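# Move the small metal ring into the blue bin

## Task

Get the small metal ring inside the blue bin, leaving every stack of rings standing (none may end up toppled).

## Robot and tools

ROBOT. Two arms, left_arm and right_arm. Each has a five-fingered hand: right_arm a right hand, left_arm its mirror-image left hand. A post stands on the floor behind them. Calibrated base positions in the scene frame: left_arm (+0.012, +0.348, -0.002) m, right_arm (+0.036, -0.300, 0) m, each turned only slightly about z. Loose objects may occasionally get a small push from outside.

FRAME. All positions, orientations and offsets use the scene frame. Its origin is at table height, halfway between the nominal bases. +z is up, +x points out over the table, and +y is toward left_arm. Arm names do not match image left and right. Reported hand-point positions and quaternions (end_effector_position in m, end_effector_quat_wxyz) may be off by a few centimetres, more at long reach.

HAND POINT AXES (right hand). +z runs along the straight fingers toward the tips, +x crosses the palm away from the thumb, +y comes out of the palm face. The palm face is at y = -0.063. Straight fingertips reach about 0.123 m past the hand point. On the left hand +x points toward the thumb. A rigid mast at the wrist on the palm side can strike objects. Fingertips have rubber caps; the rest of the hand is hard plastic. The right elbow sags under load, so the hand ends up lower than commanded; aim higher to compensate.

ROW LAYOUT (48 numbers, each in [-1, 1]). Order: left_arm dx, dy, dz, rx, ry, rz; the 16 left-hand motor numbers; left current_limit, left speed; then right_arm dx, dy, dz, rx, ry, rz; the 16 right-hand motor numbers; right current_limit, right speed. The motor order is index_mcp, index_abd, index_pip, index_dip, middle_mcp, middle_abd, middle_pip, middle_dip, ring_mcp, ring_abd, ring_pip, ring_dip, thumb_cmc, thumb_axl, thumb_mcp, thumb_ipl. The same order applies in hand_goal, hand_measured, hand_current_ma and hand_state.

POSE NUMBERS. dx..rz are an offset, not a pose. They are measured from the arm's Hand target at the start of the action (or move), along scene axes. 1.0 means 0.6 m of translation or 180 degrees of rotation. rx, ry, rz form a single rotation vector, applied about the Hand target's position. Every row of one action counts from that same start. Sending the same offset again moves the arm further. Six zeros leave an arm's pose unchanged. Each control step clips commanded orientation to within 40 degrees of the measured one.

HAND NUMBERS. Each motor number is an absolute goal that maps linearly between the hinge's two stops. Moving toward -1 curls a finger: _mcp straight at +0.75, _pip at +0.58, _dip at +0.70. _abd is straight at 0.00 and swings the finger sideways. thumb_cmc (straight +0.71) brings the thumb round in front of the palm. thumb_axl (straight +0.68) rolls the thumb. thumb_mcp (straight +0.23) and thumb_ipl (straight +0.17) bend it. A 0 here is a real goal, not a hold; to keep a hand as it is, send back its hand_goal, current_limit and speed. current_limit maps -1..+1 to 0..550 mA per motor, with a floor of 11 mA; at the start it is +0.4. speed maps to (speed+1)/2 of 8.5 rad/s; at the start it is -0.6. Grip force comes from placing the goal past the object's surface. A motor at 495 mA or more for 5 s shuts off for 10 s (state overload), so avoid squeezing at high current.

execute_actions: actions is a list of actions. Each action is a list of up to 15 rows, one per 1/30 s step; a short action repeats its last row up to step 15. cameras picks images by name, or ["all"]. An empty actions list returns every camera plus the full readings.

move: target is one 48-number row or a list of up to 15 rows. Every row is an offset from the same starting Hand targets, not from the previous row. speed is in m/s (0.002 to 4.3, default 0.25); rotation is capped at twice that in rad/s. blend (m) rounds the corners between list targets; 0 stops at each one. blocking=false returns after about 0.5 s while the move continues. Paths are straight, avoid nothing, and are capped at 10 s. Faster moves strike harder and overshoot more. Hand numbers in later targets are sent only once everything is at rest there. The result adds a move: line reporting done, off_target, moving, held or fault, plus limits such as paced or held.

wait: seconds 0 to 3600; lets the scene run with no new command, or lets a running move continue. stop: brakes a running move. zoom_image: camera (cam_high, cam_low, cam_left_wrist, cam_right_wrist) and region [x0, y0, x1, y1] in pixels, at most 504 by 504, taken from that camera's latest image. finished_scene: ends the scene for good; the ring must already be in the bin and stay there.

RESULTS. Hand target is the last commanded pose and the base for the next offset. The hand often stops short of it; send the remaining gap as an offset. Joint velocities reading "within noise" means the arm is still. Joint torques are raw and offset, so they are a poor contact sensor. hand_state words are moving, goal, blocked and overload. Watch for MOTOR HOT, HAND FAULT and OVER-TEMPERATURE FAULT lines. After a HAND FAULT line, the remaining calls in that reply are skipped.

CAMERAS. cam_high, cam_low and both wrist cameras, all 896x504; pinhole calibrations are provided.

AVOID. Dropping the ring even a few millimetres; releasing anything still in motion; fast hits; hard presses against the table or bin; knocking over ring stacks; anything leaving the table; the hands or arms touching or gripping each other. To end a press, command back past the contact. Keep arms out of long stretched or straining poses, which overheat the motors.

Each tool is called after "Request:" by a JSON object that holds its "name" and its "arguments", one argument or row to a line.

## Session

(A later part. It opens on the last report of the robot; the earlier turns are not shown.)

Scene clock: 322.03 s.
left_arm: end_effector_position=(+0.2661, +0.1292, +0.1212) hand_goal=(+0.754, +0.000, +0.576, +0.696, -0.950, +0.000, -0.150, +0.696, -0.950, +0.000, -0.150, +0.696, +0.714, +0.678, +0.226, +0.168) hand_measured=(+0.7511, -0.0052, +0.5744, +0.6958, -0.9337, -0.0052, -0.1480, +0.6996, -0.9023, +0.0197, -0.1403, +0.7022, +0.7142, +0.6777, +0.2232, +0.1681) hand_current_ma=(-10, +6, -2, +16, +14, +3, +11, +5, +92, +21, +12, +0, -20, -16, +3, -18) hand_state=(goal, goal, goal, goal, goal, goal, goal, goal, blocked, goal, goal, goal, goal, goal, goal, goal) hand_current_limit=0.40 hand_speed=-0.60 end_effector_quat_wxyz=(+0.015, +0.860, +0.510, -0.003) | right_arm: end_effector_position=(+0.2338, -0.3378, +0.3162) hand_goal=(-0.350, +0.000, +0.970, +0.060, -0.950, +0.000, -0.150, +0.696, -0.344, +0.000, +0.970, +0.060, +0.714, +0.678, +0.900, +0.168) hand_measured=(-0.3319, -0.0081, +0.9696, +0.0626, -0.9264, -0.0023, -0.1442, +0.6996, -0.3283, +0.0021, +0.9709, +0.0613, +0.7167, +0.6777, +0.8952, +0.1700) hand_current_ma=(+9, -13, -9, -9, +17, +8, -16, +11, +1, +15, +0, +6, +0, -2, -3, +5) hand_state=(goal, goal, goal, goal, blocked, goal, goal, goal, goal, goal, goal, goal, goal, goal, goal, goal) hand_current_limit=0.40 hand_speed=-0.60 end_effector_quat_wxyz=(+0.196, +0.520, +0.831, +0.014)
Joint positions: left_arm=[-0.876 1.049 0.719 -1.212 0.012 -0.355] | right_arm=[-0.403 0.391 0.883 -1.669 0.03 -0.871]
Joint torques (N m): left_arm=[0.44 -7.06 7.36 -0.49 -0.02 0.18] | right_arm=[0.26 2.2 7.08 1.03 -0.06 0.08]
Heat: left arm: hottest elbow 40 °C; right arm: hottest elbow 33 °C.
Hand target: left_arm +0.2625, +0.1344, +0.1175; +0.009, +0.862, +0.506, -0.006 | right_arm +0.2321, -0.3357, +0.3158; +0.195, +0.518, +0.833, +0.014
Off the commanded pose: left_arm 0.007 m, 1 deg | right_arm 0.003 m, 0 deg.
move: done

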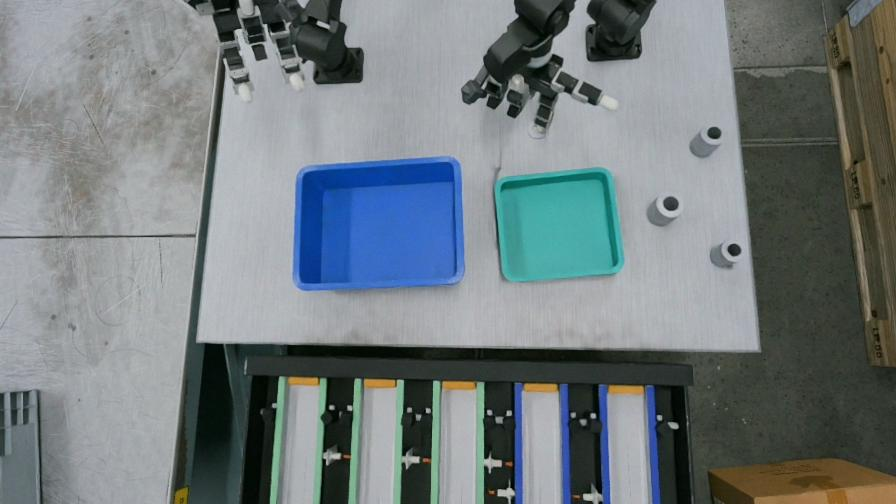

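Request:
{"name": "move", "arguments": {
  "target": [0.0,0.18,-0.004,0.0,0,0, 0.754,0,0.576,0.696, -0.95,0,-0.15,0.696, -0.95,0,-0.15,0.696, 0.714,0.678,0.226,0.168, 0.4,-0.6, 0,0,0,0,0,0, -0.35,0,0.97,0.06, -0.95,0,-0.15,0.696, -0.344,0,0.97,0.06, 0.714,0.678,0.9,0.168, 0.4,-0.6],
  "speed": 0.07,
  "cameras": ["cam_high"]
}}

Request:
{"name": "zoom_image", "arguments": {
  "camera": "cam_high",
  "region": [510, 80, 610, 180]
}}

Scene clock: 324.53 s.
left_arm: end_effector_position=(+0.2687, +0.2390, +0.1209) hand_goal=(+0.754, +0.000, +0.576, +0.696, -0.950, +0.000, -0.150, +0.696, -0.950, +0.000, -0.150, +0.696, +0.714, +0.678, +0.226, +0.168) hand_measured=(+0.7486, -0.0066, +0.5744, +0.6958, -0.9337, -0.0052, -0.1480, +0.6996, -0.9035, +0.0197, -0.1403, +0.7022, +0.7154, +0.6777, +0.2232, +0.1681) hand_current_ma=(+1, -7, -10, +2, +17, -2, +7, +7, +83, +37, -8, -10, +5, -2, -4, -2) hand_state=(goal, goal, goal, goal, goal, goal, goal, goal, blocked, goal, goal, goal, goal, goal, goal, goal) hand_current_limit=0.40 hand_speed=-0.60 end_effector_quat_wxyz=(+0.015, +0.860, +0.510, -0.001) | right_arm: end_effector_position=(+0.2338, -0.3378, +0.3162) hand_goal=(-0.350, +0.000, +0.970, +0.060, -0.950, +0.000, -0.150, +0.696, -0.344, +0.000, +0.970, +0.060, +0.714, +0.678, +0.900, +0.168) hand_measured=(-0.3319, -0.0081, +0.9696, +0.0626, -0.9276, -0.0037, -0.1454, +0.7009, -0.3283, +0.0021, +0.9696, +0.0613, +0.7154, +0.6767, +0.8942, +0.1700) hand_current_ma=(+7, +13, +10, +10, +13, +12, +6, +4, -8, +4, +2, +5, +6, +5, -5, +14) hand_state=(goal, goal, goal, goal, blocked, goal, goal, goal, goal, goal, goal, goal, goal, goal, goal, goal) hand_current_limit=0.40 hand_speed=-0.60 end_effector_quat_wxyz=(+0.196, +0.520, +0.831, +0.014)
Joint positions: left_arm=[-0.479 0.824 0.596 -1.317 0.018 0.043] | right_arm=[-0.403 0.391 0.883 -1.669 0.03 -0.871]
Joint torques (N m): left_arm=[0.56 -3.9 7.61 -0.24 0 0.22] | right_arm=[0.32 2.2 7.12 1.1 -0.12 0.09]
Heat: left arm: hottest elbow 40 °C; right arm: hottest elbow 33 °C.
Hand target: left_arm +0.2625, +0.2423, +0.1152; +0.009, +0.862, +0.506, -0.006 | right_arm +0.2321, -0.3357, +0.3158; +0.195, +0.518, +0.833, +0.014
Off the commanded pose: left_arm 0.009 m, 1 deg | right_arm 0.003 m, 0 deg.
move: done

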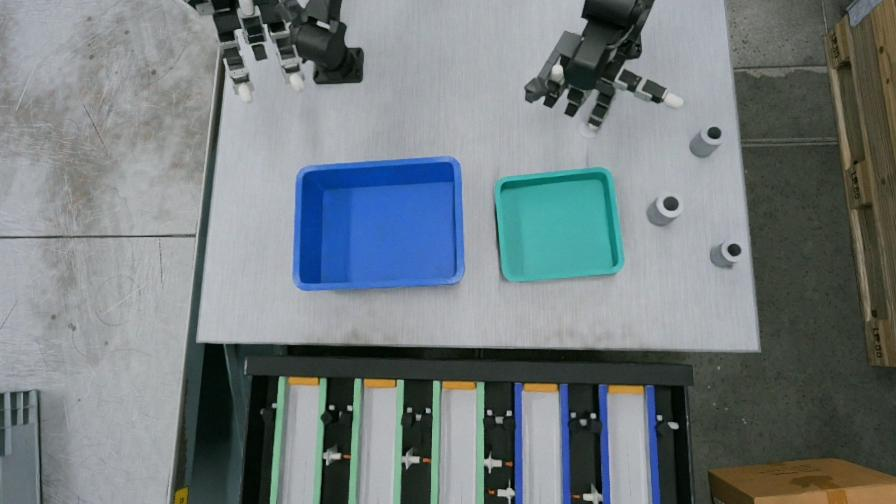

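Scaled by 5.040 from the camera's image (finer frame: 1280x720).

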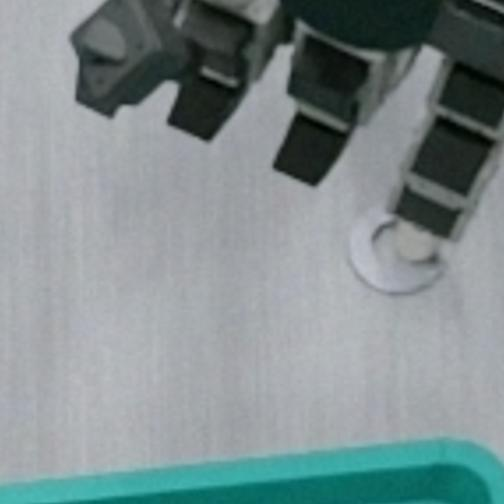

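Request:
{"name": "move", "arguments": {
  "target": [
    [0.02,0.133,-0.003,0.0,0,0, 0.754,0,0.576,0.696, -0.95,0,-0.15,0.696, -0.95,0,-0.15,0.696, 0.714,0.678,0.226,0.168, 0.4,-0.6, 0,0,0,0,0,0, -0.35,0,0.97,0.06, -0.95,0,-0.15,0.696, -0.344,0,0.97,0.06, 0.714,0.678,0.9,0.168, 0.4,-0.6],
    [0.1,0.24,-0.003,0.0,0,0, 0.754,0,0.576,0.696, -0.95,0,-0.15,0.696, -0.95,0,-0.15,0.696, 0.714,0.678,0.226,0.168, 0.4,-0.6, 0,0,0,0,0,0, -0.35,0,0.97,0.06, -0.95,0,-0.15,0.696, -0.344,0,0.97,0.06, 0.714,0.678,0.9,0.168, 0.4,-0.6]
  ],
  "speed": 0.07,
  "blend": 0.02,
  "cameras": ["cam_high"]
}}

Request:
{"name": "zoom_image", "arguments": {
  "camera": "cam_high",
  "region": [590, 80, 710, 200]
}}

Scene clock: 327.73 s.
left_arm: end_effector_position=(+0.3121, +0.3775, +0.1147) hand_goal=(+0.754, +0.000, +0.576, +0.696, -0.950, +0.000, -0.150, +0.696, -0.950, +0.000, -0.150, +0.696, +0.714, +0.678, +0.226, +0.168) hand_measured=(+0.7474, -0.1546, +0.5731, +0.6971, -0.9349, -0.0052, -0.1480, +0.6996, -0.9023, +0.0197, -0.1403, +0.7022, +0.7154, +0.6777, +0.2232, +0.1672) hand_current_ma=(-9, -250, -6, +15, +10, -15, +2, +17, +95, +27, +19, +0, +2, -2, +8, -17) hand_state=(goal, blocked, goal, goal, goal, goal, goal, goal, blocked, goal, goal, goal, goal, goal, goal, goal) hand_current_limit=0.40 hand_speed=-0.60 end_effector_quat_wxyz=(+0.014, +0.862, +0.506, -0.015) | right_arm: end_effector_position=(+0.2338, -0.3378, +0.3162) hand_goal=(-0.350, +0.000, +0.970, +0.060, -0.950, +0.000, -0.150, +0.696, -0.344, +0.000, +0.970, +0.060, +0.714, +0.678, +0.900, +0.168) hand_measured=(-0.3331, -0.0066, +0.9696, +0.0626, -0.9264, -0.0023, -0.1442, +0.6996, -0.3283, +0.0036, +0.9709, +0.0613, +0.7154, +0.6777, +0.8942, +0.1700) hand_current_ma=(+15, -2, +4, -5, +16, +4, +15, +20, -2, -2, +19, +8, +2, +7, +3, +26) hand_state=(goal, goal, goal, goal, blocked, goal, goal, goal, goal, goal, goal, goal, goal, goal, goal, goal) hand_current_limit=0.40 hand_speed=-0.60 end_effector_quat_wxyz=(+0.196, +0.520, +0.831, +0.014)
Joint positions: left_arm=[0.241 0.966 0.655 -1.281 0.035 0.772] | right_arm=[-0.403 0.391 0.883 -1.669 0.03 -0.871]
Joint torques (N m): left_arm=[1.26 -2.49 9.1 1.24 -0.51 0.14] | right_arm=[0.09 2.32 7.04 1.06 -0.1 0.09]
Heat: left arm: hottest elbow 39 °C; right arm: hottest elbow 33 °C.
Hand target: left_arm +0.3225, +0.3863, +0.1132; +0.009, +0.862, +0.506, -0.006 | right_arm +0.2321, -0.3357, +0.3158; +0.195, +0.518, +0.833, +0.014
Off the commanded pose: left_arm 0.014 m, 1 deg | right_arm 0.003 m, 0 deg.
move: off_target (left_arm)

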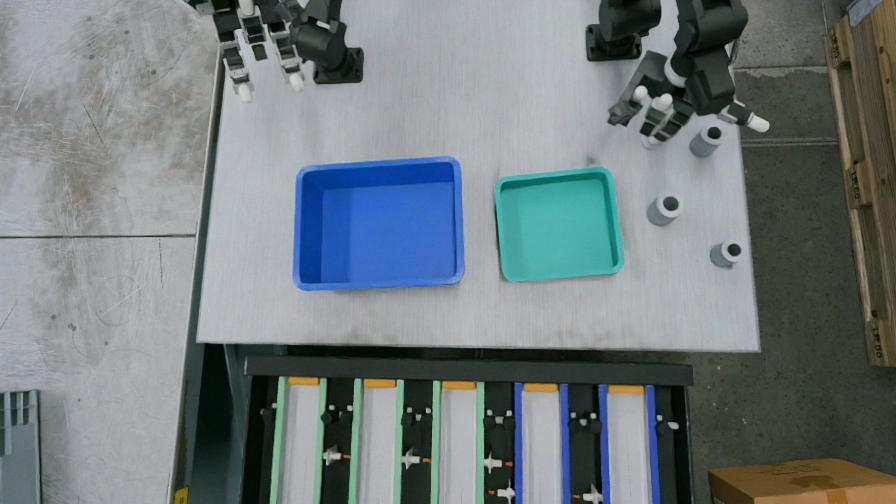

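Scaled by 4.200 from the camera's image (finer frame: 1280x720).

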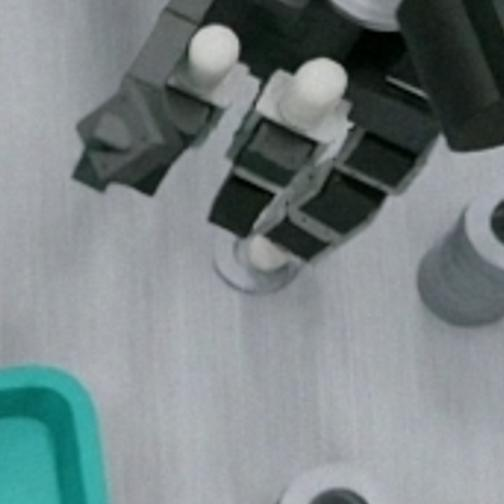

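Request:
{"name": "move", "arguments": {
  "target": [0.0,0.0,0.012,0.0,0,0, 0.754,0,0.576,0.696, -0.95,0,-0.15,0.696, -0.95,0,-0.15,0.696, 0.714,0.678,0.226,0.168, 0.4,-0.6, 0,0,0,0,0,0, -0.35,0,0.97,0.06, -0.95,0,-0.15,0.696, -0.344,0,0.97,0.06, 0.714,0.678,0.9,0.168, 0.4,-0.6],
  "speed": 0.05,
  "cameras": ["cam_high"]
}}

Request:
{"name": "zoom_image", "arguments": {
  "camera": "cam_high",
  "region": [590, 80, 710, 200]
}}

Scene clock: 328.43 s.
left_arm: end_effector_position=(+0.3124, +0.3775, +0.1152) hand_goal=(+0.754, +0.000, +0.576, +0.696, -0.950, +0.000, -0.150, +0.696, -0.950, +0.000, -0.150, +0.696, +0.714, +0.678, +0.226, +0.168) hand_measured=(+0.7462, -0.1546, +0.5744, +0.6971, -0.9337, -0.0052, -0.1480, +0.6983, -0.9035, +0.0212, -0.1390, +0.7009, +0.7142, +0.6777, +0.2232, +0.1672) hand_current_ma=(+10, -239, -22, +8, +10, -3, +9, +6, +87, +18, +2, +11, +0, +2, -8, -6) hand_state=(goal, blocked, goal, goal, goal, goal, goal, goal, blocked, goal, goal, goal, goal, goal, goal, goal) hand_current_limit=0.40 hand_speed=-0.60 end_effector_quat_wxyz=(+0.014, +0.863, +0.506, -0.014) | right_arm: end_effector_position=(+0.2338, -0.3378, +0.3162) hand_goal=(-0.350, +0.000, +0.970, +0.060, -0.950, +0.000, -0.150, +0.696, -0.344, +0.000, +0.970, +0.060, +0.714, +0.678, +0.900, +0.168) hand_measured=(-0.3331, -0.0081, +0.9683, +0.0626, -0.9264, -0.0037, -0.1442, +0.6996, -0.3283, +0.0021, +0.9696, +0.0626, +0.7167, +0.6777, +0.8942, +0.1691) hand_current_ma=(+20, +2, -6, -12, +23, +6, +2, +10, -1, +12, -10, -4, -12, +7, +10, +6) hand_state=(goal, goal, goal, goal, blocked, goal, goal, goal, goal, goal, goal, goal, goal, goal, goal, goal) hand_current_limit=0.40 hand_speed=-0.60 end_effector_quat_wxyz=(+0.196, +0.520, +0.831, +0.014)
Joint positions: left_arm=[0.241 0.966 0.656 -1.281 0.035 0.773] | right_arm=[-0.403 0.391 0.883 -1.669 0.03 -0.871]
Joint torques (N m): left_arm=[1.14 -2.73 10.36 0.27 -0.5 0.21] | right_arm=[0.09 2.14 7.08 0.95 -0.07 0.06]
Heat: left arm: hottest elbow 39 °C; right arm: hottest elbow 33 °C.
Hand target: left_arm +0.3225, +0.3863, +0.1204; +0.009, +0.862, +0.506, -0.006 | right_arm +0.2321, -0.3357, +0.3158; +0.195, +0.518, +0.833, +0.014
Off the commanded pose: left_arm 0.014 m, 1 deg | right_arm 0.003 m, 0 deg.
move: off_target (left_arm)

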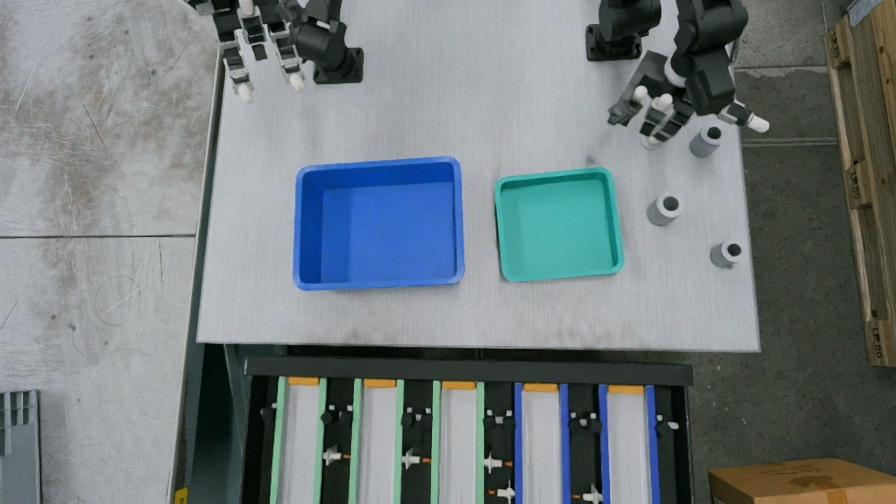

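Scaled by 4.200 from the camera's image (finer frame: 1280x720).

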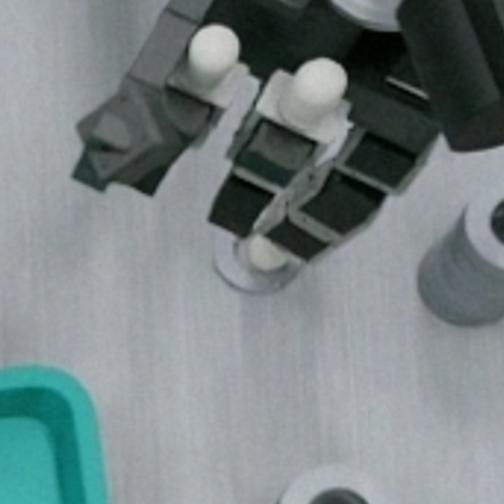

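Request:
{"name": "move", "arguments": {
  "target": [0.0,0.0,0.015,0.0,0,0, 0.754,0,0.576,0.696, -0.95,0,-0.15,0.696, -0.95,0,-0.15,0.696, 0.714,0.678,0.226,0.168, 0.4,-0.6, 0,0,0,0,0,0, -0.35,0,0.97,0.06, -0.95,0,-0.15,0.696, -0.344,0,0.97,0.06, 0.714,0.678,0.9,0.168, 0.4,-0.6],
  "speed": 0.05,
  "cameras": ["cam_high"]
}}

Request:
{"name": "zoom_image", "arguments": {
  "camera": "cam_high",
  "region": [590, 80, 710, 200]
}}

Scene clock: 329.07 s.
left_arm: end_effector_position=(+0.3108, +0.3777, +0.1163) hand_goal=(+0.754, +0.000, +0.576, +0.696, -0.950, +0.000, -0.150, +0.696, -0.950, +0.000, -0.150, +0.696, +0.714, +0.678, +0.226, +0.168) hand_measured=(+0.7402, -0.1048, +0.5705, +0.6945, -0.9349, -0.0052, -0.1480, +0.6983, -0.9035, +0.0197, -0.1403, +0.7009, +0.7142, +0.6777, +0.2232, +0.1681) hand_current_ma=(+3, -121, -17, -7, +4, -20, +6, +6, +94, +30, +19, -4, -15, -7, -3, -2) hand_state=(goal, blocked, goal, goal, goal, goal, goal, goal, blocked, goal, goal, goal, goal, goal, goal, goal) hand_current_limit=0.40 hand_speed=-0.60 end_effector_quat_wxyz=(+0.012, +0.862, +0.506, -0.018) | right_arm: end_effector_position=(+0.2338, -0.3378, +0.3162) hand_goal=(-0.350, +0.000, +0.970, +0.060, -0.950, +0.000, -0.150, +0.696, -0.344, +0.000, +0.970, +0.060, +0.714, +0.678, +0.900, +0.168) hand_measured=(-0.3319, -0.0066, +0.9696, +0.0626, -0.9264, -0.0037, -0.1442, +0.6996, -0.3271, +0.0021, +0.9709, +0.0613, +0.7167, +0.6767, +0.8932, +0.1700) hand_current_ma=(+9, -5, -2, +19, +7, +5, +13, +10, +11, +19, +15, -4, -6, -1, -1, +2) hand_state=(goal, goal, goal, goal, blocked, goal, goal, goal, goal, goal, goal, goal, goal, goal, goal, goal) hand_current_limit=0.40 hand_speed=-0.60 end_effector_quat_wxyz=(+0.196, +0.520, +0.831, +0.014)
Joint positions: left_arm=[0.242 0.966 0.661 -1.294 0.032 0.773] | right_arm=[-0.403 0.391 0.883 -1.669 0.03 -0.871]
Joint torques (N m): left_arm=[1.32 -4.07 11.3 -0.42 -0.36 0.18] | right_arm=[0.73 2.26 7.1 1.13 -0.1 0.09]
Heat: left arm: hottest elbow 39 °C; right arm: hottest elbow 33 °C.
Hand target: left_arm +0.3225, +0.3863, +0.1295; +0.009, +0.862, +0.506, -0.006 | right_arm +0.2321, -0.3357, +0.3158; +0.195, +0.518, +0.833, +0.014
Off the commanded pose: left_arm 0.020 m, 1 deg | right_arm 0.003 m, 0 deg.
move: off_target (left_arm)

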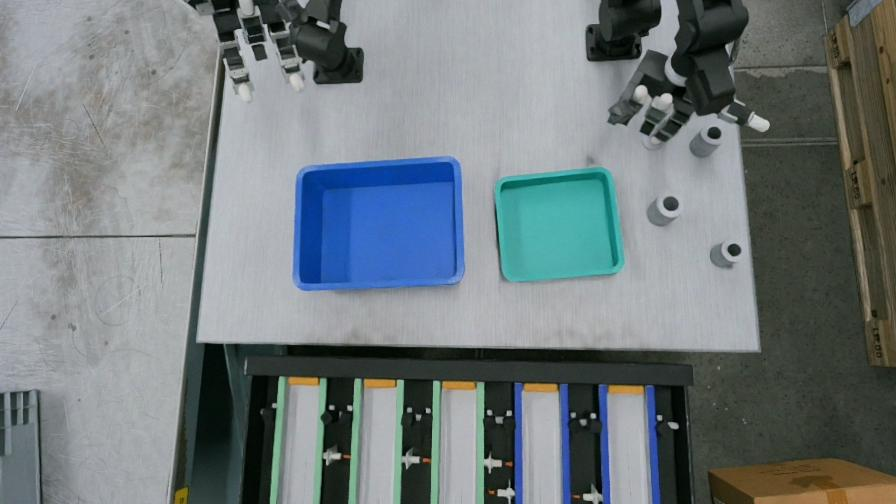

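Scaled by 4.200 from the camera's image (finer frame: 1280x720).

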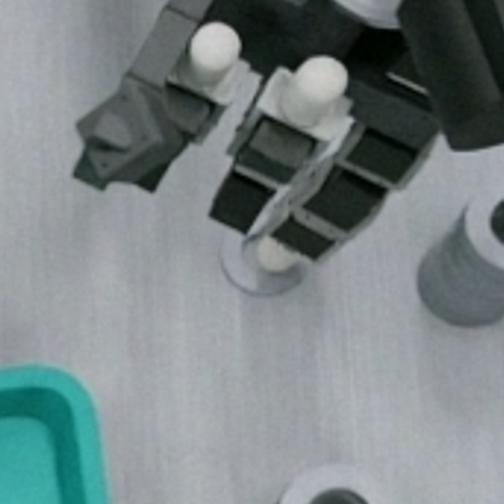

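Request:
{"name": "move", "arguments": {
  "target": [0.0,0.0,0.006,0.0,0,0, 0.754,0,0.576,0.696, -0.95,0,-0.15,0.696, -0.95,0,-0.15,0.696, 0.714,0.678,0.226,0.168, 0.4,-0.6, 0,0,0,0,0,0, -0.35,0,0.97,0.06, -0.95,0,-0.15,0.696, -0.344,0,0.97,0.06, 0.714,0.678,0.9,0.168, 0.4,-0.6],
  "speed": 0.05,
  "cameras": ["cam_high"]
}}

Request:
{"name": "zoom_image", "arguments": {
  "camera": "cam_high",
  "region": [590, 80, 710, 200]
}}

Scene clock: 329.73 s.
left_arm: end_effector_position=(+0.3094, +0.3781, +0.1165) hand_goal=(+0.754, +0.000, +0.576, +0.696, -0.950, +0.000, -0.150, +0.696, -0.950, +0.000, -0.150, +0.696, +0.714, +0.678, +0.226, +0.168) hand_measured=(+0.7390, -0.0565, +0.5693, +0.6932, -0.9349, -0.0052, -0.1480, +0.6983, -0.9023, +0.0197, -0.1403, +0.7009, +0.7142, +0.6777, +0.2222, +0.1681) hand_current_ma=(-29, -42, -29, +8, +18, +4, +4, +15, +93, +15, +6, -11, -21, +9, +3, +3) hand_state=(goal, blocked, goal, goal, goal, goal, goal, goal, blocked, goal, goal, goal, goal, goal, goal, goal) hand_current_limit=0.40 hand_speed=-0.60 end_effector_quat_wxyz=(+0.009, +0.862, +0.506, -0.021) | right_arm: end_effector_position=(+0.2338, -0.3378, +0.3162) hand_goal=(-0.350, +0.000, +0.970, +0.060, -0.950, +0.000, -0.150, +0.696, -0.344, +0.000, +0.970, +0.060, +0.714, +0.678, +0.900, +0.168) hand_measured=(-0.3331, -0.0081, +0.9683, +0.0626, -0.9276, -0.0037, -0.1442, +0.6996, -0.3271, +0.0036, +0.9709, +0.0613, +0.7167, +0.6767, +0.8942, +0.1691) hand_current_ma=(+20, -8, -4, -2, +8, -3, -4, +13, +3, -5, +6, +8, +8, +7, -5, +15) hand_state=(goal, goal, goal, goal, blocked, goal, goal, goal, goal, goal, goal, goal, goal, goal, goal, goal) hand_current_limit=0.40 hand_speed=-0.60 end_effector_quat_wxyz=(+0.196, +0.520, +0.831, +0.014)
Joint positions: left_arm=[0.243 0.966 0.663 -1.303 0.029 0.773] | right_arm=[-0.403 0.391 0.883 -1.669 0.03 -0.871]
Joint torques (N m): left_arm=[1.38 -4.01 11.41 -0.59 -0.24 0.16] | right_arm=[0.44 2.14 7.09 0.84 -0.03 0.11]
Heat: left arm: hottest elbow 39 °C; right arm: hottest elbow 33 °C.
Hand target: left_arm +0.3225, +0.3862, +0.1331; +0.009, +0.862, +0.506, -0.006 | right_arm +0.2321, -0.3357, +0.3158; +0.195, +0.518, +0.833, +0.014
Off the commanded pose: left_arm 0.023 m, 2 deg | right_arm 0.003 m, 0 deg.
move: off_target (left_arm)

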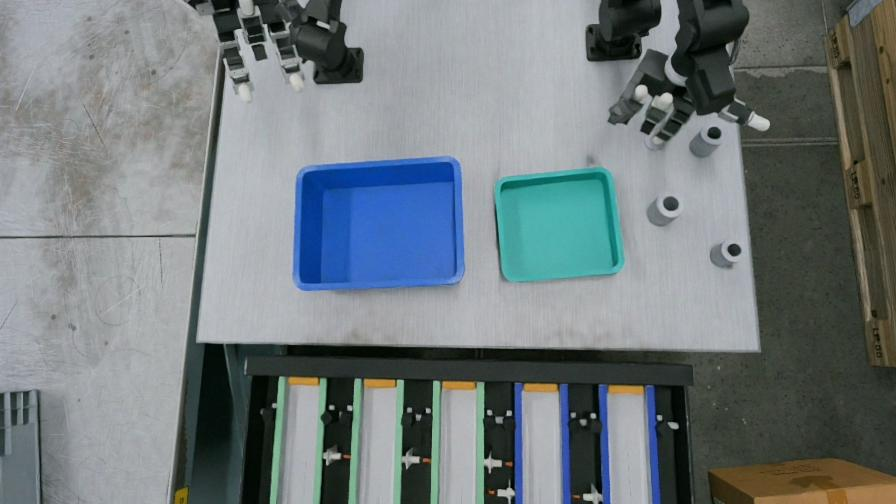

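Scaled by 4.200 from the camera's image (finer frame: 1280x720).

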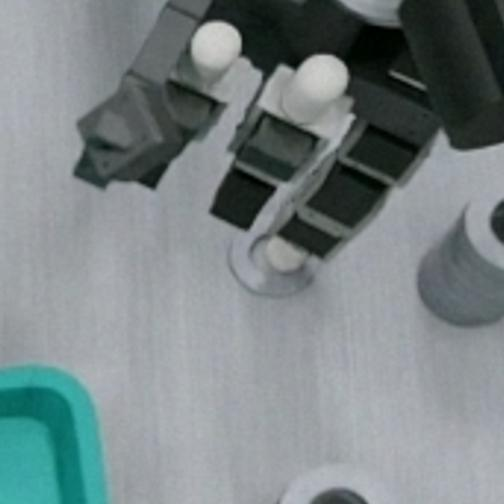

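Request:
{"name": "move", "arguments": {
  "target": [0.067,0.04,0.0,0.0,0,0, 0.754,0,0.576,0.696, -0.95,0,-0.15,0.696, -0.95,0,-0.15,0.696, 0.714,0.678,0.226,0.168, 0.4,-0.6, 0,0,0,0,0,0, -0.35,0,0.97,0.06, -0.95,0,-0.15,0.696, -0.344,0,0.97,0.06, 0.714,0.678,0.9,0.168, 0.4,-0.6],
  "speed": 0.05,
  "cameras": ["cam_high"]
}}

Request:
{"name": "zoom_image", "arguments": {
  "camera": "cam_high",
  "region": [610, 80, 730, 200]
}}

Scene clock: 331.67 s.
left_arm: end_effector_position=(+0.3412, +0.4009, +0.1155) hand_goal=(+0.754, +0.000, +0.576, +0.696, -0.950, +0.000, -0.150, +0.696, -0.950, +0.000, -0.150, +0.696, +0.714, +0.678, +0.226, +0.168) hand_measured=(+0.7571, -0.0374, +0.5770, +0.6971, -0.9349, -0.0052, -0.1480, +0.6996, -0.9035, +0.0197, -0.1403, +0.7009, +0.7142, +0.6777, +0.2232, +0.1672) hand_current_ma=(+0, -10, +2, +8, +23, -5, +20, +18, +91, +31, +16, -2, -16, +1, -6, -1) hand_state=(goal, blocked, goal, goal, goal, goal, goal, goal, blocked, goal, goal, goal, goal, goal, goal, goal) hand_current_limit=0.40 hand_speed=-0.60 end_effector_quat_wxyz=(+0.005, +0.860, +0.510, -0.032) | right_arm: end_effector_position=(+0.2338, -0.3378, +0.3162) hand_goal=(-0.350, +0.000, +0.970, +0.060, -0.950, +0.000, -0.150, +0.696, -0.344, +0.000, +0.970, +0.060, +0.714, +0.678, +0.900, +0.168) hand_measured=(-0.3331, -0.0066, +0.9709, +0.0626, -0.9264, -0.0023, -0.1454, +0.6996, -0.3283, +0.0021, +0.9709, +0.0613, +0.7167, +0.6767, +0.8942, +0.1691) hand_current_ma=(+5, -7, +0, +4, +17, +18, -3, +8, -11, -6, +6, -10, -10, +6, +8, +3) hand_state=(goal, goal, goal, goal, blocked, goal, goal, goal, goal, goal, goal, goal, goal, goal, goal, goal) hand_current_limit=0.40 hand_speed=-0.60 end_effector_quat_wxyz=(+0.196, +0.520, +0.831, +0.014)
Joint positions: left_arm=[0.29 1.101 0.75 -1.28 0.023 0.812] | right_arm=[-0.403 0.391 0.883 -1.669 0.03 -0.871]
Joint torques (N m): left_arm=[0.91 -5.36 11.56 0.42 -0.06 0.19] | right_arm=[0.38 2.2 7.17 1.24 -0.04 0.09]
Heat: left arm: hottest elbow 39 °C; right arm: hottest elbow 33 °C.
Hand target: left_arm +0.3626, +0.4104, +0.1330; +0.009, +0.862, +0.506, -0.006 | right_arm +0.2321, -0.3357, +0.3158; +0.195, +0.518, +0.833, +0.014
Off the commanded pose: left_arm 0.029 m, 3 deg | right_arm 0.003 m, 0 deg.
move: off_target (left_arm)

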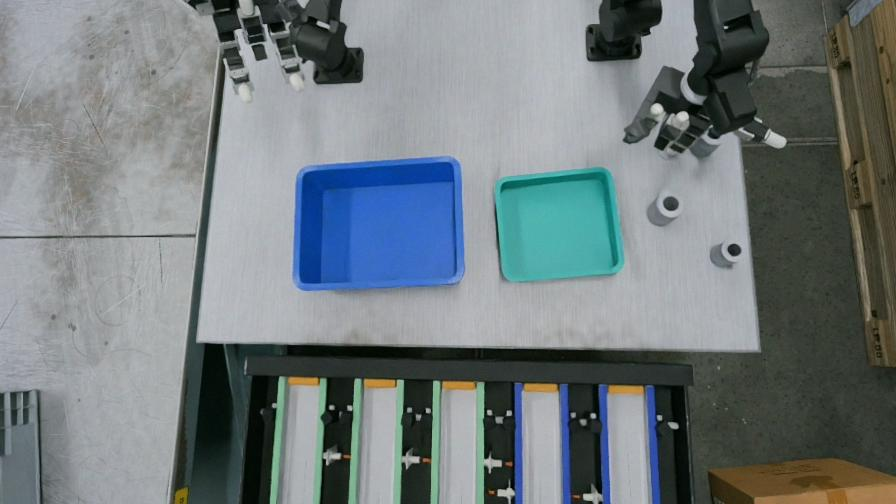

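Scaled by 4.200 from the camera's image (finer frame: 1280x720).

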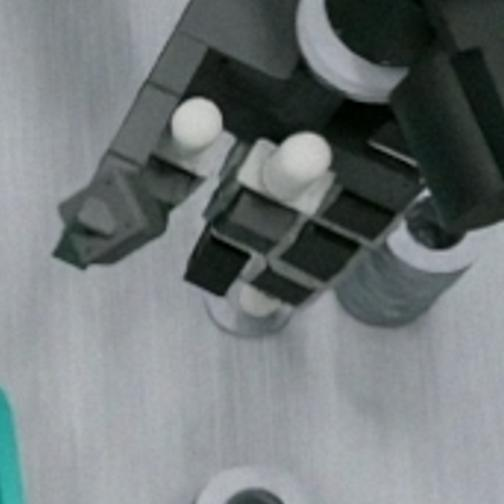

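Request:
{"name": "move", "arguments": {
  "target": [
    [0.11,0.033,0.0,0.013,-0.016,0, 0.754,0,0.576,0.696, -0.95,0,-0.15,0.696, -0.95,0,-0.15,0.696, 0.714,0.678,0.226,0.168, 0.4,-0.6, 0,0,0,0,0,0, -0.35,0,0.97,0.06, -0.95,0,-0.15,0.696, -0.344,0,0.97,0.06, 0.714,0.678,0.9,0.168, 0.4,-0.6]
  ],
  "speed": 0.06,
  "cameras": ["cam_high"]
}}

Request:
{"name": "zoom_image", "arguments": {
  "camera": "cam_high",
  "region": [620, 100, 740, 220]
}}

Scene clock: 334.47 s.
left_arm: end_effector_position=(+0.4050, +0.4256, +0.1165) hand_goal=(+0.754, +0.000, +0.576, +0.696, -0.950, +0.000, -0.150, +0.696, -0.950, +0.000, -0.150, +0.696, +0.714, +0.678, +0.226, +0.168) hand_measured=(+0.7583, -0.0228, +0.5782, +0.6971, -0.9337, -0.0052, -0.1480, +0.6996, -0.9023, +0.0197, -0.1390, +0.7022, +0.7142, +0.6767, +0.2232, +0.1681) hand_current_ma=(+13, -20, -9, +11, +10, -7, +2, +24, +94, +16, +5, +8, +2, -16, -19, -14) hand_state=(goal, blocked, goal, goal, goal, goal, goal, goal, blocked, goal, goal, goal, goal, goal, goal, goal) hand_current_limit=0.40 hand_speed=-0.60 end_effector_quat_wxyz=(+0.000, +0.861, +0.509, +0.002) | right_arm: end_effector_position=(+0.2338, -0.3378, +0.3162) hand_goal=(-0.350, +0.000, +0.970, +0.060, -0.950, +0.000, -0.150, +0.696, -0.344, +0.000, +0.970, +0.060, +0.714, +0.678, +0.900, +0.168) hand_measured=(-0.3319, -0.0066, +0.9696, +0.0626, -0.9276, -0.0037, -0.1454, +0.6996, -0.3283, +0.0021, +0.9709, +0.0613, +0.7167, +0.6767, +0.8942, +0.1700) hand_current_ma=(+6, -6, +7, +13, +5, +5, +5, +4, +6, +15, +10, -2, +9, +2, +5, +11) hand_state=(goal, goal, goal, goal, blocked, goal, goal, goal, goal, goal, goal, goal, goal, goal, goal, goal) hand_current_limit=0.40 hand_speed=-0.60 end_effector_quat_wxyz=(+0.196, +0.520, +0.831, +0.014)
Joint positions: left_arm=[0.29 1.256 0.863 -1.174 0 0.812] | right_arm=[-0.403 0.391 0.883 -1.669 0.03 -0.871]
Joint torques (N m): left_arm=[-0.79 -8 11.37 0.54 0.01 0.05] | right_arm=[0.03 2.08 7.21 1.03 -0.08 0.09]
Heat: left arm: hottest elbow 39 °C; right arm: hottest elbow 33 °C.
Hand target: left_arm +0.4287, +0.4302, +0.1332; +0.004, +0.862, +0.506, +0.026 | right_arm +0.2321, -0.3357, +0.3158; +0.195, +0.518, +0.833, +0.014
Off the commanded pose: left_arm 0.029 m, 3 deg | right_arm 0.003 m, 0 deg.
move: off_target (left_arm)

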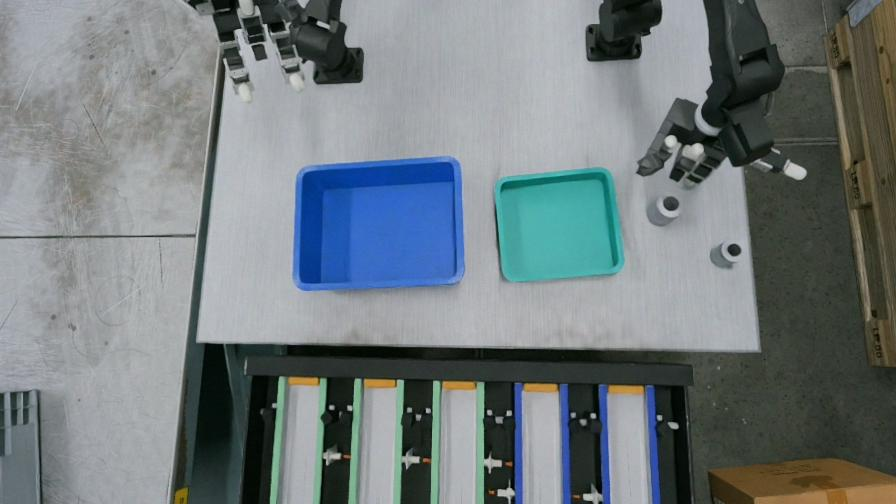

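Scaled by 4.200 from the camera's image (finer frame: 1280x720).

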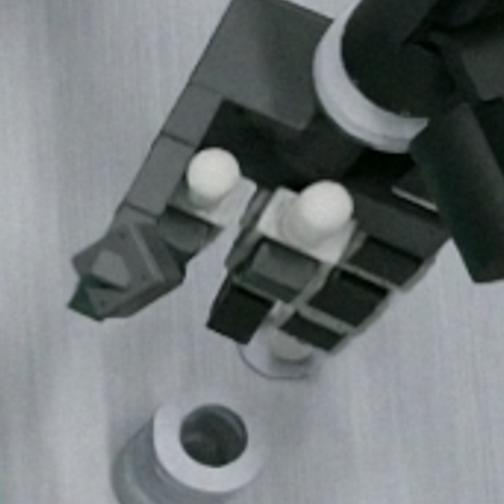

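Request:
{"name": "move", "arguments": {
  "target": [
    [0.058,0.12,0.0,0.0,0,0, 0.754,0,0.576,0.696, -0.95,0,-0.15,0.696, -0.95,0,-0.15,0.696, 0.714,0.678,0.226,0.168, 0.4,-0.6, 0,0,0,0,0,0, -0.35,0,0.97,0.06, -0.95,0,-0.15,0.696, -0.344,0,0.97,0.06, 0.714,0.678,0.9,0.168, 0.4,-0.6]
  ],
  "speed": 0.06,
  "cameras": ["cam_high","cam_low","cam_left_wrist"]
}}

Request:
{"name": "zoom_image", "arguments": {
  "camera": "cam_high",
  "region": [640, 110, 760, 230]
}}

Scene clock: 336.73 s.
left_arm: end_effector_position=(+0.4428, +0.4907, +0.1176) hand_goal=(+0.754, +0.000, +0.576, +0.696, -0.950, +0.000, -0.150, +0.696, -0.950, +0.000, -0.150, +0.696, +0.714, +0.678, +0.226, +0.168) hand_measured=(+0.7535, -0.0125, +0.5770, +0.6971, -0.9337, -0.0052, -0.1480, +0.6996, -0.9035, +0.0197, -0.1403, +0.7009, +0.7142, +0.6767, +0.2232, +0.1681) hand_current_ma=(+15, -3, -12, +6, +17, -10, +0, +19, +84, +24, +12, +2, -3, +5, -5, -8) hand_state=(goal, goal, goal, goal, goal, goal, goal, goal, blocked, goal, goal, goal, goal, goal, goal, goal) hand_current_limit=0.40 hand_speed=-0.60 end_effector_quat_wxyz=(+0.000, +0.860, +0.510, +0.003) | right_arm: end_effector_position=(+0.2338, -0.3378, +0.3162) hand_goal=(-0.350, +0.000, +0.970, +0.060, -0.950, +0.000, -0.150, +0.696, -0.344, +0.000, +0.970, +0.060, +0.714, +0.678, +0.900, +0.168) hand_measured=(-0.3331, -0.0066, +0.9696, +0.0626, -0.9264, -0.0037, -0.1454, +0.6996, -0.3271, +0.0021, +0.9709, +0.0613, +0.7154, +0.6777, +0.8942, +0.1700) hand_current_ma=(+9, +6, +14, +3, +11, +14, -1, +9, -22, +1, +16, -4, +3, -13, +4, +10) hand_state=(goal, goal, goal, goal, blocked, goal, goal, goal, goal, goal, goal, goal, goal, goal, goal, goal) hand_current_limit=0.40 hand_speed=-0.60 end_effector_quat_wxyz=(+0.196, +0.520, +0.831, +0.014)
Joint positions: left_arm=[0.422 1.412 1.011 -1.165 0 0.944] | right_arm=[-0.403 0.391 0.883 -1.669 0.03 -0.871]
Joint torques (N m): left_arm=[1.08 -10.58 11.48 0.59 0.25 0.23] | right_arm=[0.15 2.37 7.35 1.06 -0.08 0.06]
Heat: left arm: hottest elbow 39 °C; right arm: hottest elbow 33 °C.
Hand target: left_arm +0.4635, +0.5020, +0.1331; +0.004, +0.862, +0.506, +0.026 | right_arm +0.2321, -0.3357, +0.3158; +0.195, +0.518, +0.833, +0.014
Off the commanded pose: left_arm 0.028 m, 3 deg | right_arm 0.003 m, 0 deg.
move: off_target (left_arm)
cam_left_wrist: T_world_to_cam=[[-0.93127, -0.36264, -0.03491, 0.56344], [-0.26485, 0.6081, 0.74838, -0.31653], [-0.25017, 0.70619, -0.66235, -0.02735]] pos_world=[0.43405, 0.41613, 0.23844]

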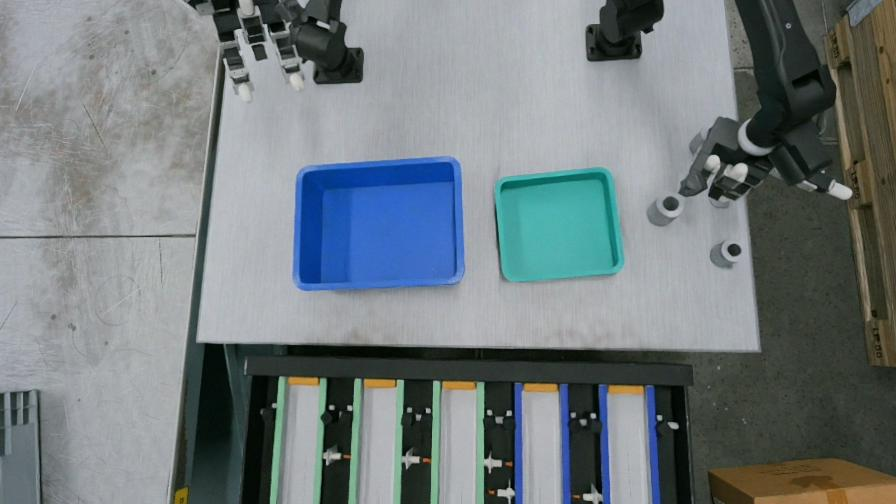

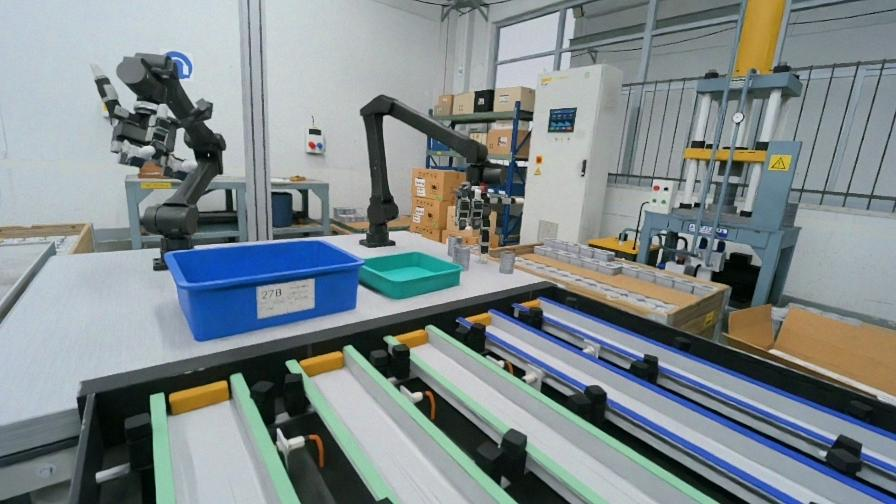

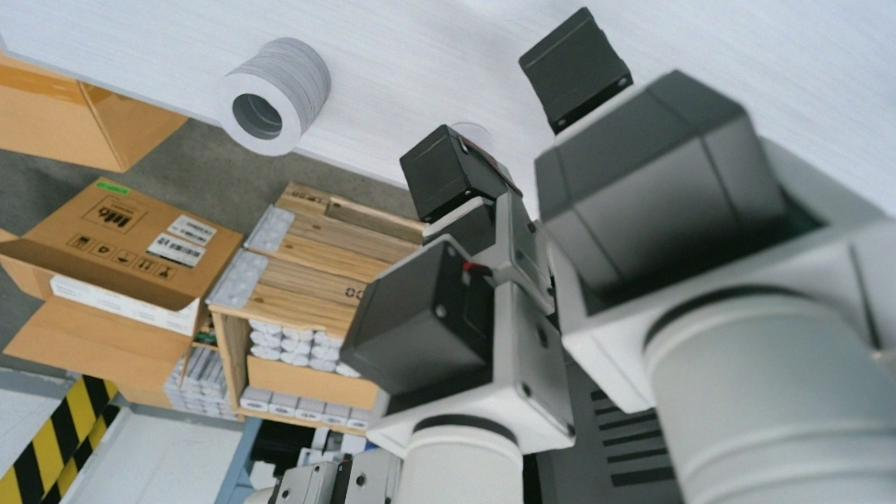

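Scaled by 4.200 from the camera's image (finer frame: 1280x720).

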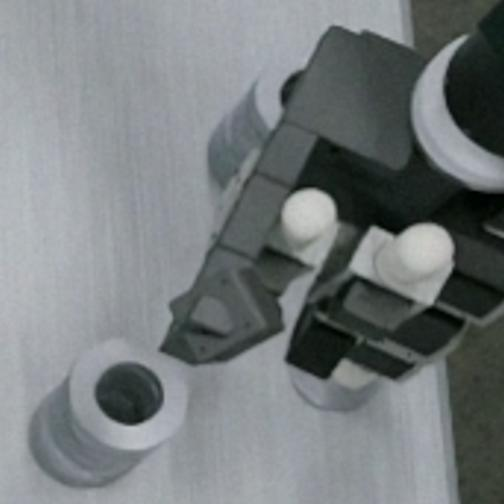

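Request:
{"name": "move", "arguments": {
  "target": [
    [0.0,0.055,0.0,0.0,0,0, 0.754,0,0.576,0.696, -0.95,0,-0.15,0.696, -0.95,0,-0.15,0.696, 0.714,0.678,0.226,0.168, 0.4,-0.6, 0,0,0,0,0,0, -0.35,0,0.97,0.06, -0.95,0,-0.15,0.696, -0.344,0,0.97,0.06, 0.714,0.678,0.9,0.168, 0.4,-0.6]
  ],
  "speed": 0.04,
  "cameras": ["cam_high","cam_low","cam_left_wrist"]
}}

Request:
{"name": "zoom_image", "arguments": {
  "camera": "cam_high",
  "region": [680, 130, 780, 230]
}}

Request:
{"name": "zoom_image", "arguments": {
  "camera": "cam_low",
  "region": [440, 220, 560, 290]
}}

Scene clock: 338.30 s.
left_arm: end_effector_position=(+0.4443, +0.5221, +0.1189) hand_goal=(+0.754, +0.000, +0.576, +0.696, -0.950, +0.000, -0.150, +0.696, -0.950, +0.000, -0.150, +0.696, +0.714, +0.678, +0.226, +0.168) hand_measured=(+0.7535, -0.0125, +0.5757, +0.6932, -0.9349, -0.0052, -0.1480, +0.6983, -0.9023, +0.0197, -0.1403, +0.7022, +0.7142, +0.6777, +0.2222, +0.1672) hand_current_ma=(-4, -14, -14, +5, +12, -6, +2, +11, +96, +17, +1, +4, -3, -3, -5, +0) hand_state=(goal, goal, goal, goal, goal, goal, goal, goal, blocked, goal, goal, goal, goal, goal, goal, goal) hand_current_limit=0.40 hand_speed=-0.60 end_effector_quat_wxyz=(+0.002, +0.860, +0.510, +0.005) | right_arm: end_effector_position=(+0.2338, -0.3378, +0.3162) hand_goal=(-0.350, +0.000, +0.970, +0.060, -0.950, +0.000, -0.150, +0.696, -0.344, +0.000, +0.970, +0.060, +0.714, +0.678, +0.900, +0.168) hand_measured=(-0.3331, -0.0081, +0.9696, +0.0626, -0.9264, -0.0037, -0.1454, +0.6996, -0.3271, +0.0036, +0.9696, +0.0613, +0.7167, +0.6777, +0.8932, +0.1700) hand_current_ma=(+10, -9, +5, -4, +19, -1, +10, +6, -2, +5, +12, -9, -9, +2, +10, +20) hand_state=(goal, goal, goal, goal, blocked, goal, goal, goal, goal, goal, goal, goal, goal, goal, goal, goal) hand_current_limit=0.40 hand_speed=-0.60 end_effector_quat_wxyz=(+0.196, +0.520, +0.831, +0.014)
Joint positions: left_arm=[0.494 1.449 1.052 -1.165 0.004 1.016] | right_arm=[-0.403 0.391 0.883 -1.669 0.03 -0.871]
Joint torques (N m): left_arm=[0.79 -10.93 11.69 0.39 0.29 0.2] | right_arm=[0.38 2.49 7.09 1.13 -0.07 0.07]
Heat: left arm: hottest elbow 39 °C; right arm: hottest elbow 33 °C.
Hand target: left_arm +0.4634, +0.5350, +0.1331; +0.004, +0.862, +0.506, +0.026 | right_arm +0.2321, -0.3357, +0.3158; +0.195, +0.518, +0.833, +0.014
Off the commanded pose: left_arm 0.027 m, 2 deg | right_arm 0.003 m, 0 deg.
move: off_target (left_arm)
cam_left_wrist: T_world_to_cam=[[-0.93123, -0.3623, -0.03928, 0.57653], [-0.2685, 0.60925, 0.74614, -0.33484], [-0.2464, 0.70537, -0.66463, -0.04926]] pos_world=[0.43484, 0.44763, 0.23974]

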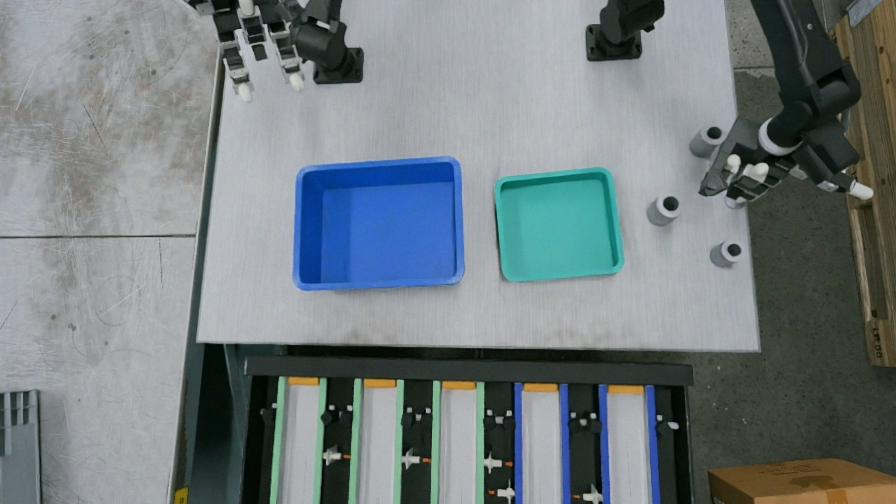

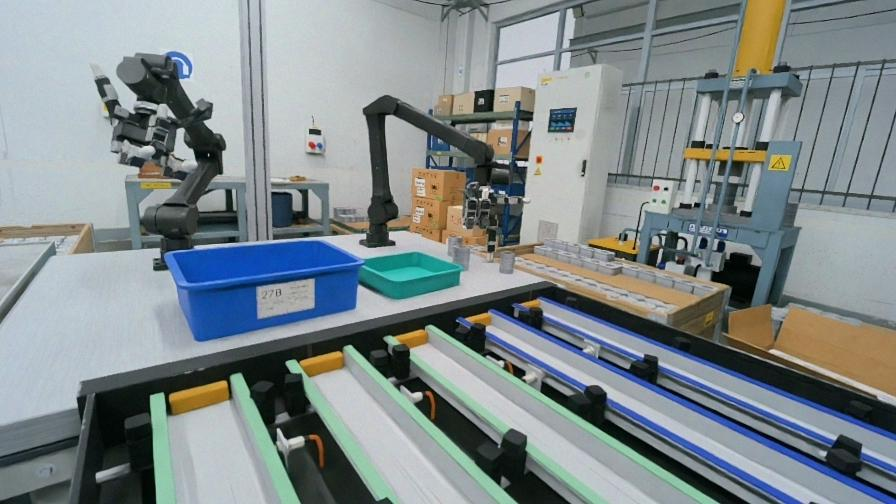

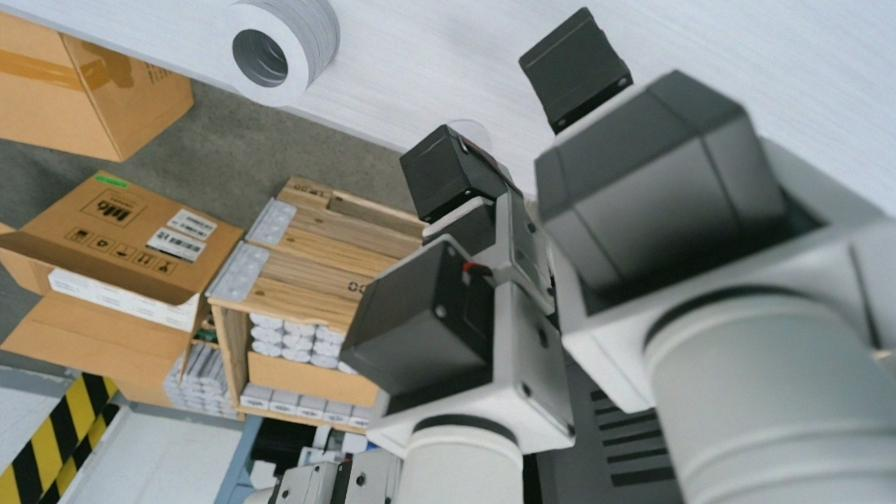

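Scaled by 5.040 from the camera's image (finer frame: 1280x720).

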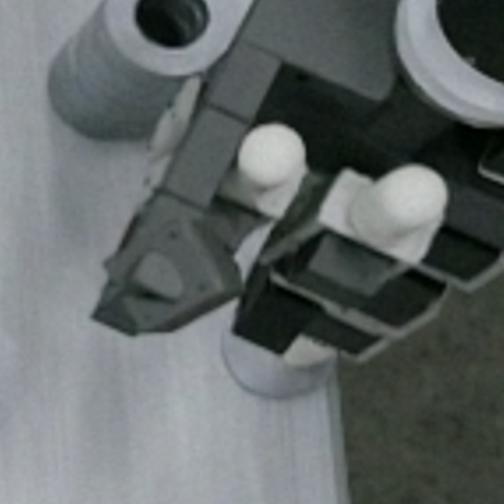

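Scaled by 4.200 from the camera's image (finer frame: 1280x720).

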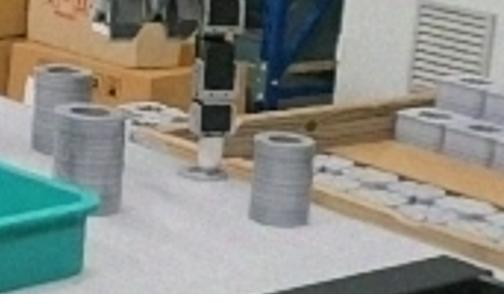

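Request:
{"name": "zoom_image", "arguments": {
  "camera": "cam_high",
  "region": [720, 190, 770, 240]
}}

Request:
{"name": "zoom_image", "arguments": {
  "camera": "cam_high",
  "region": [720, 280, 780, 360]
}}

Request:
{"name": "zoom_image", "arguments": {
  "camera": "cam_low",
  "region": [480, 240, 530, 280]
}}

Scaled by 10.080 from the camera's image (finer frame: 1280x720).

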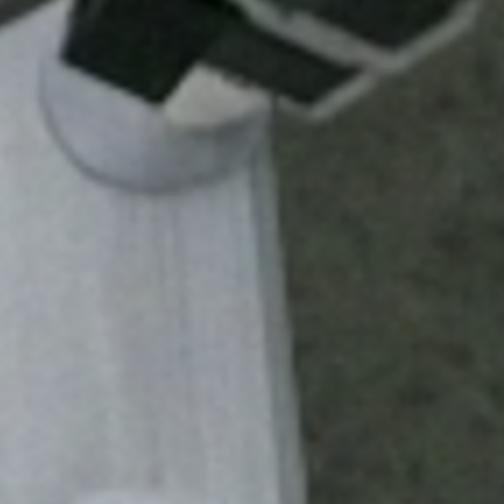

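Scaled by 6.300 from the camera's image (finer frame: 1280x720).

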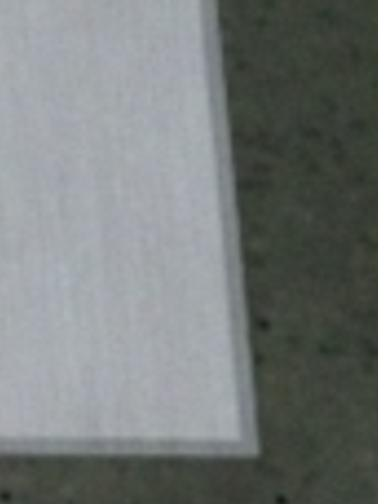

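Scaled by 10.080 from the camera's image (finer frame: 1280x720).

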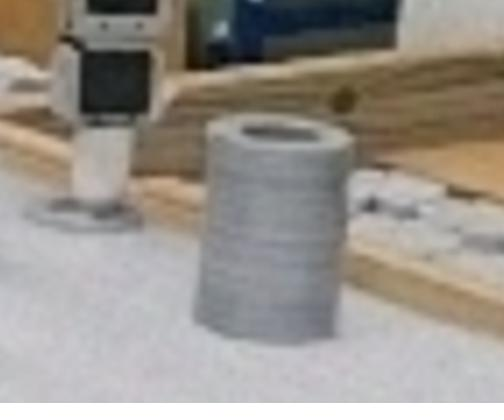

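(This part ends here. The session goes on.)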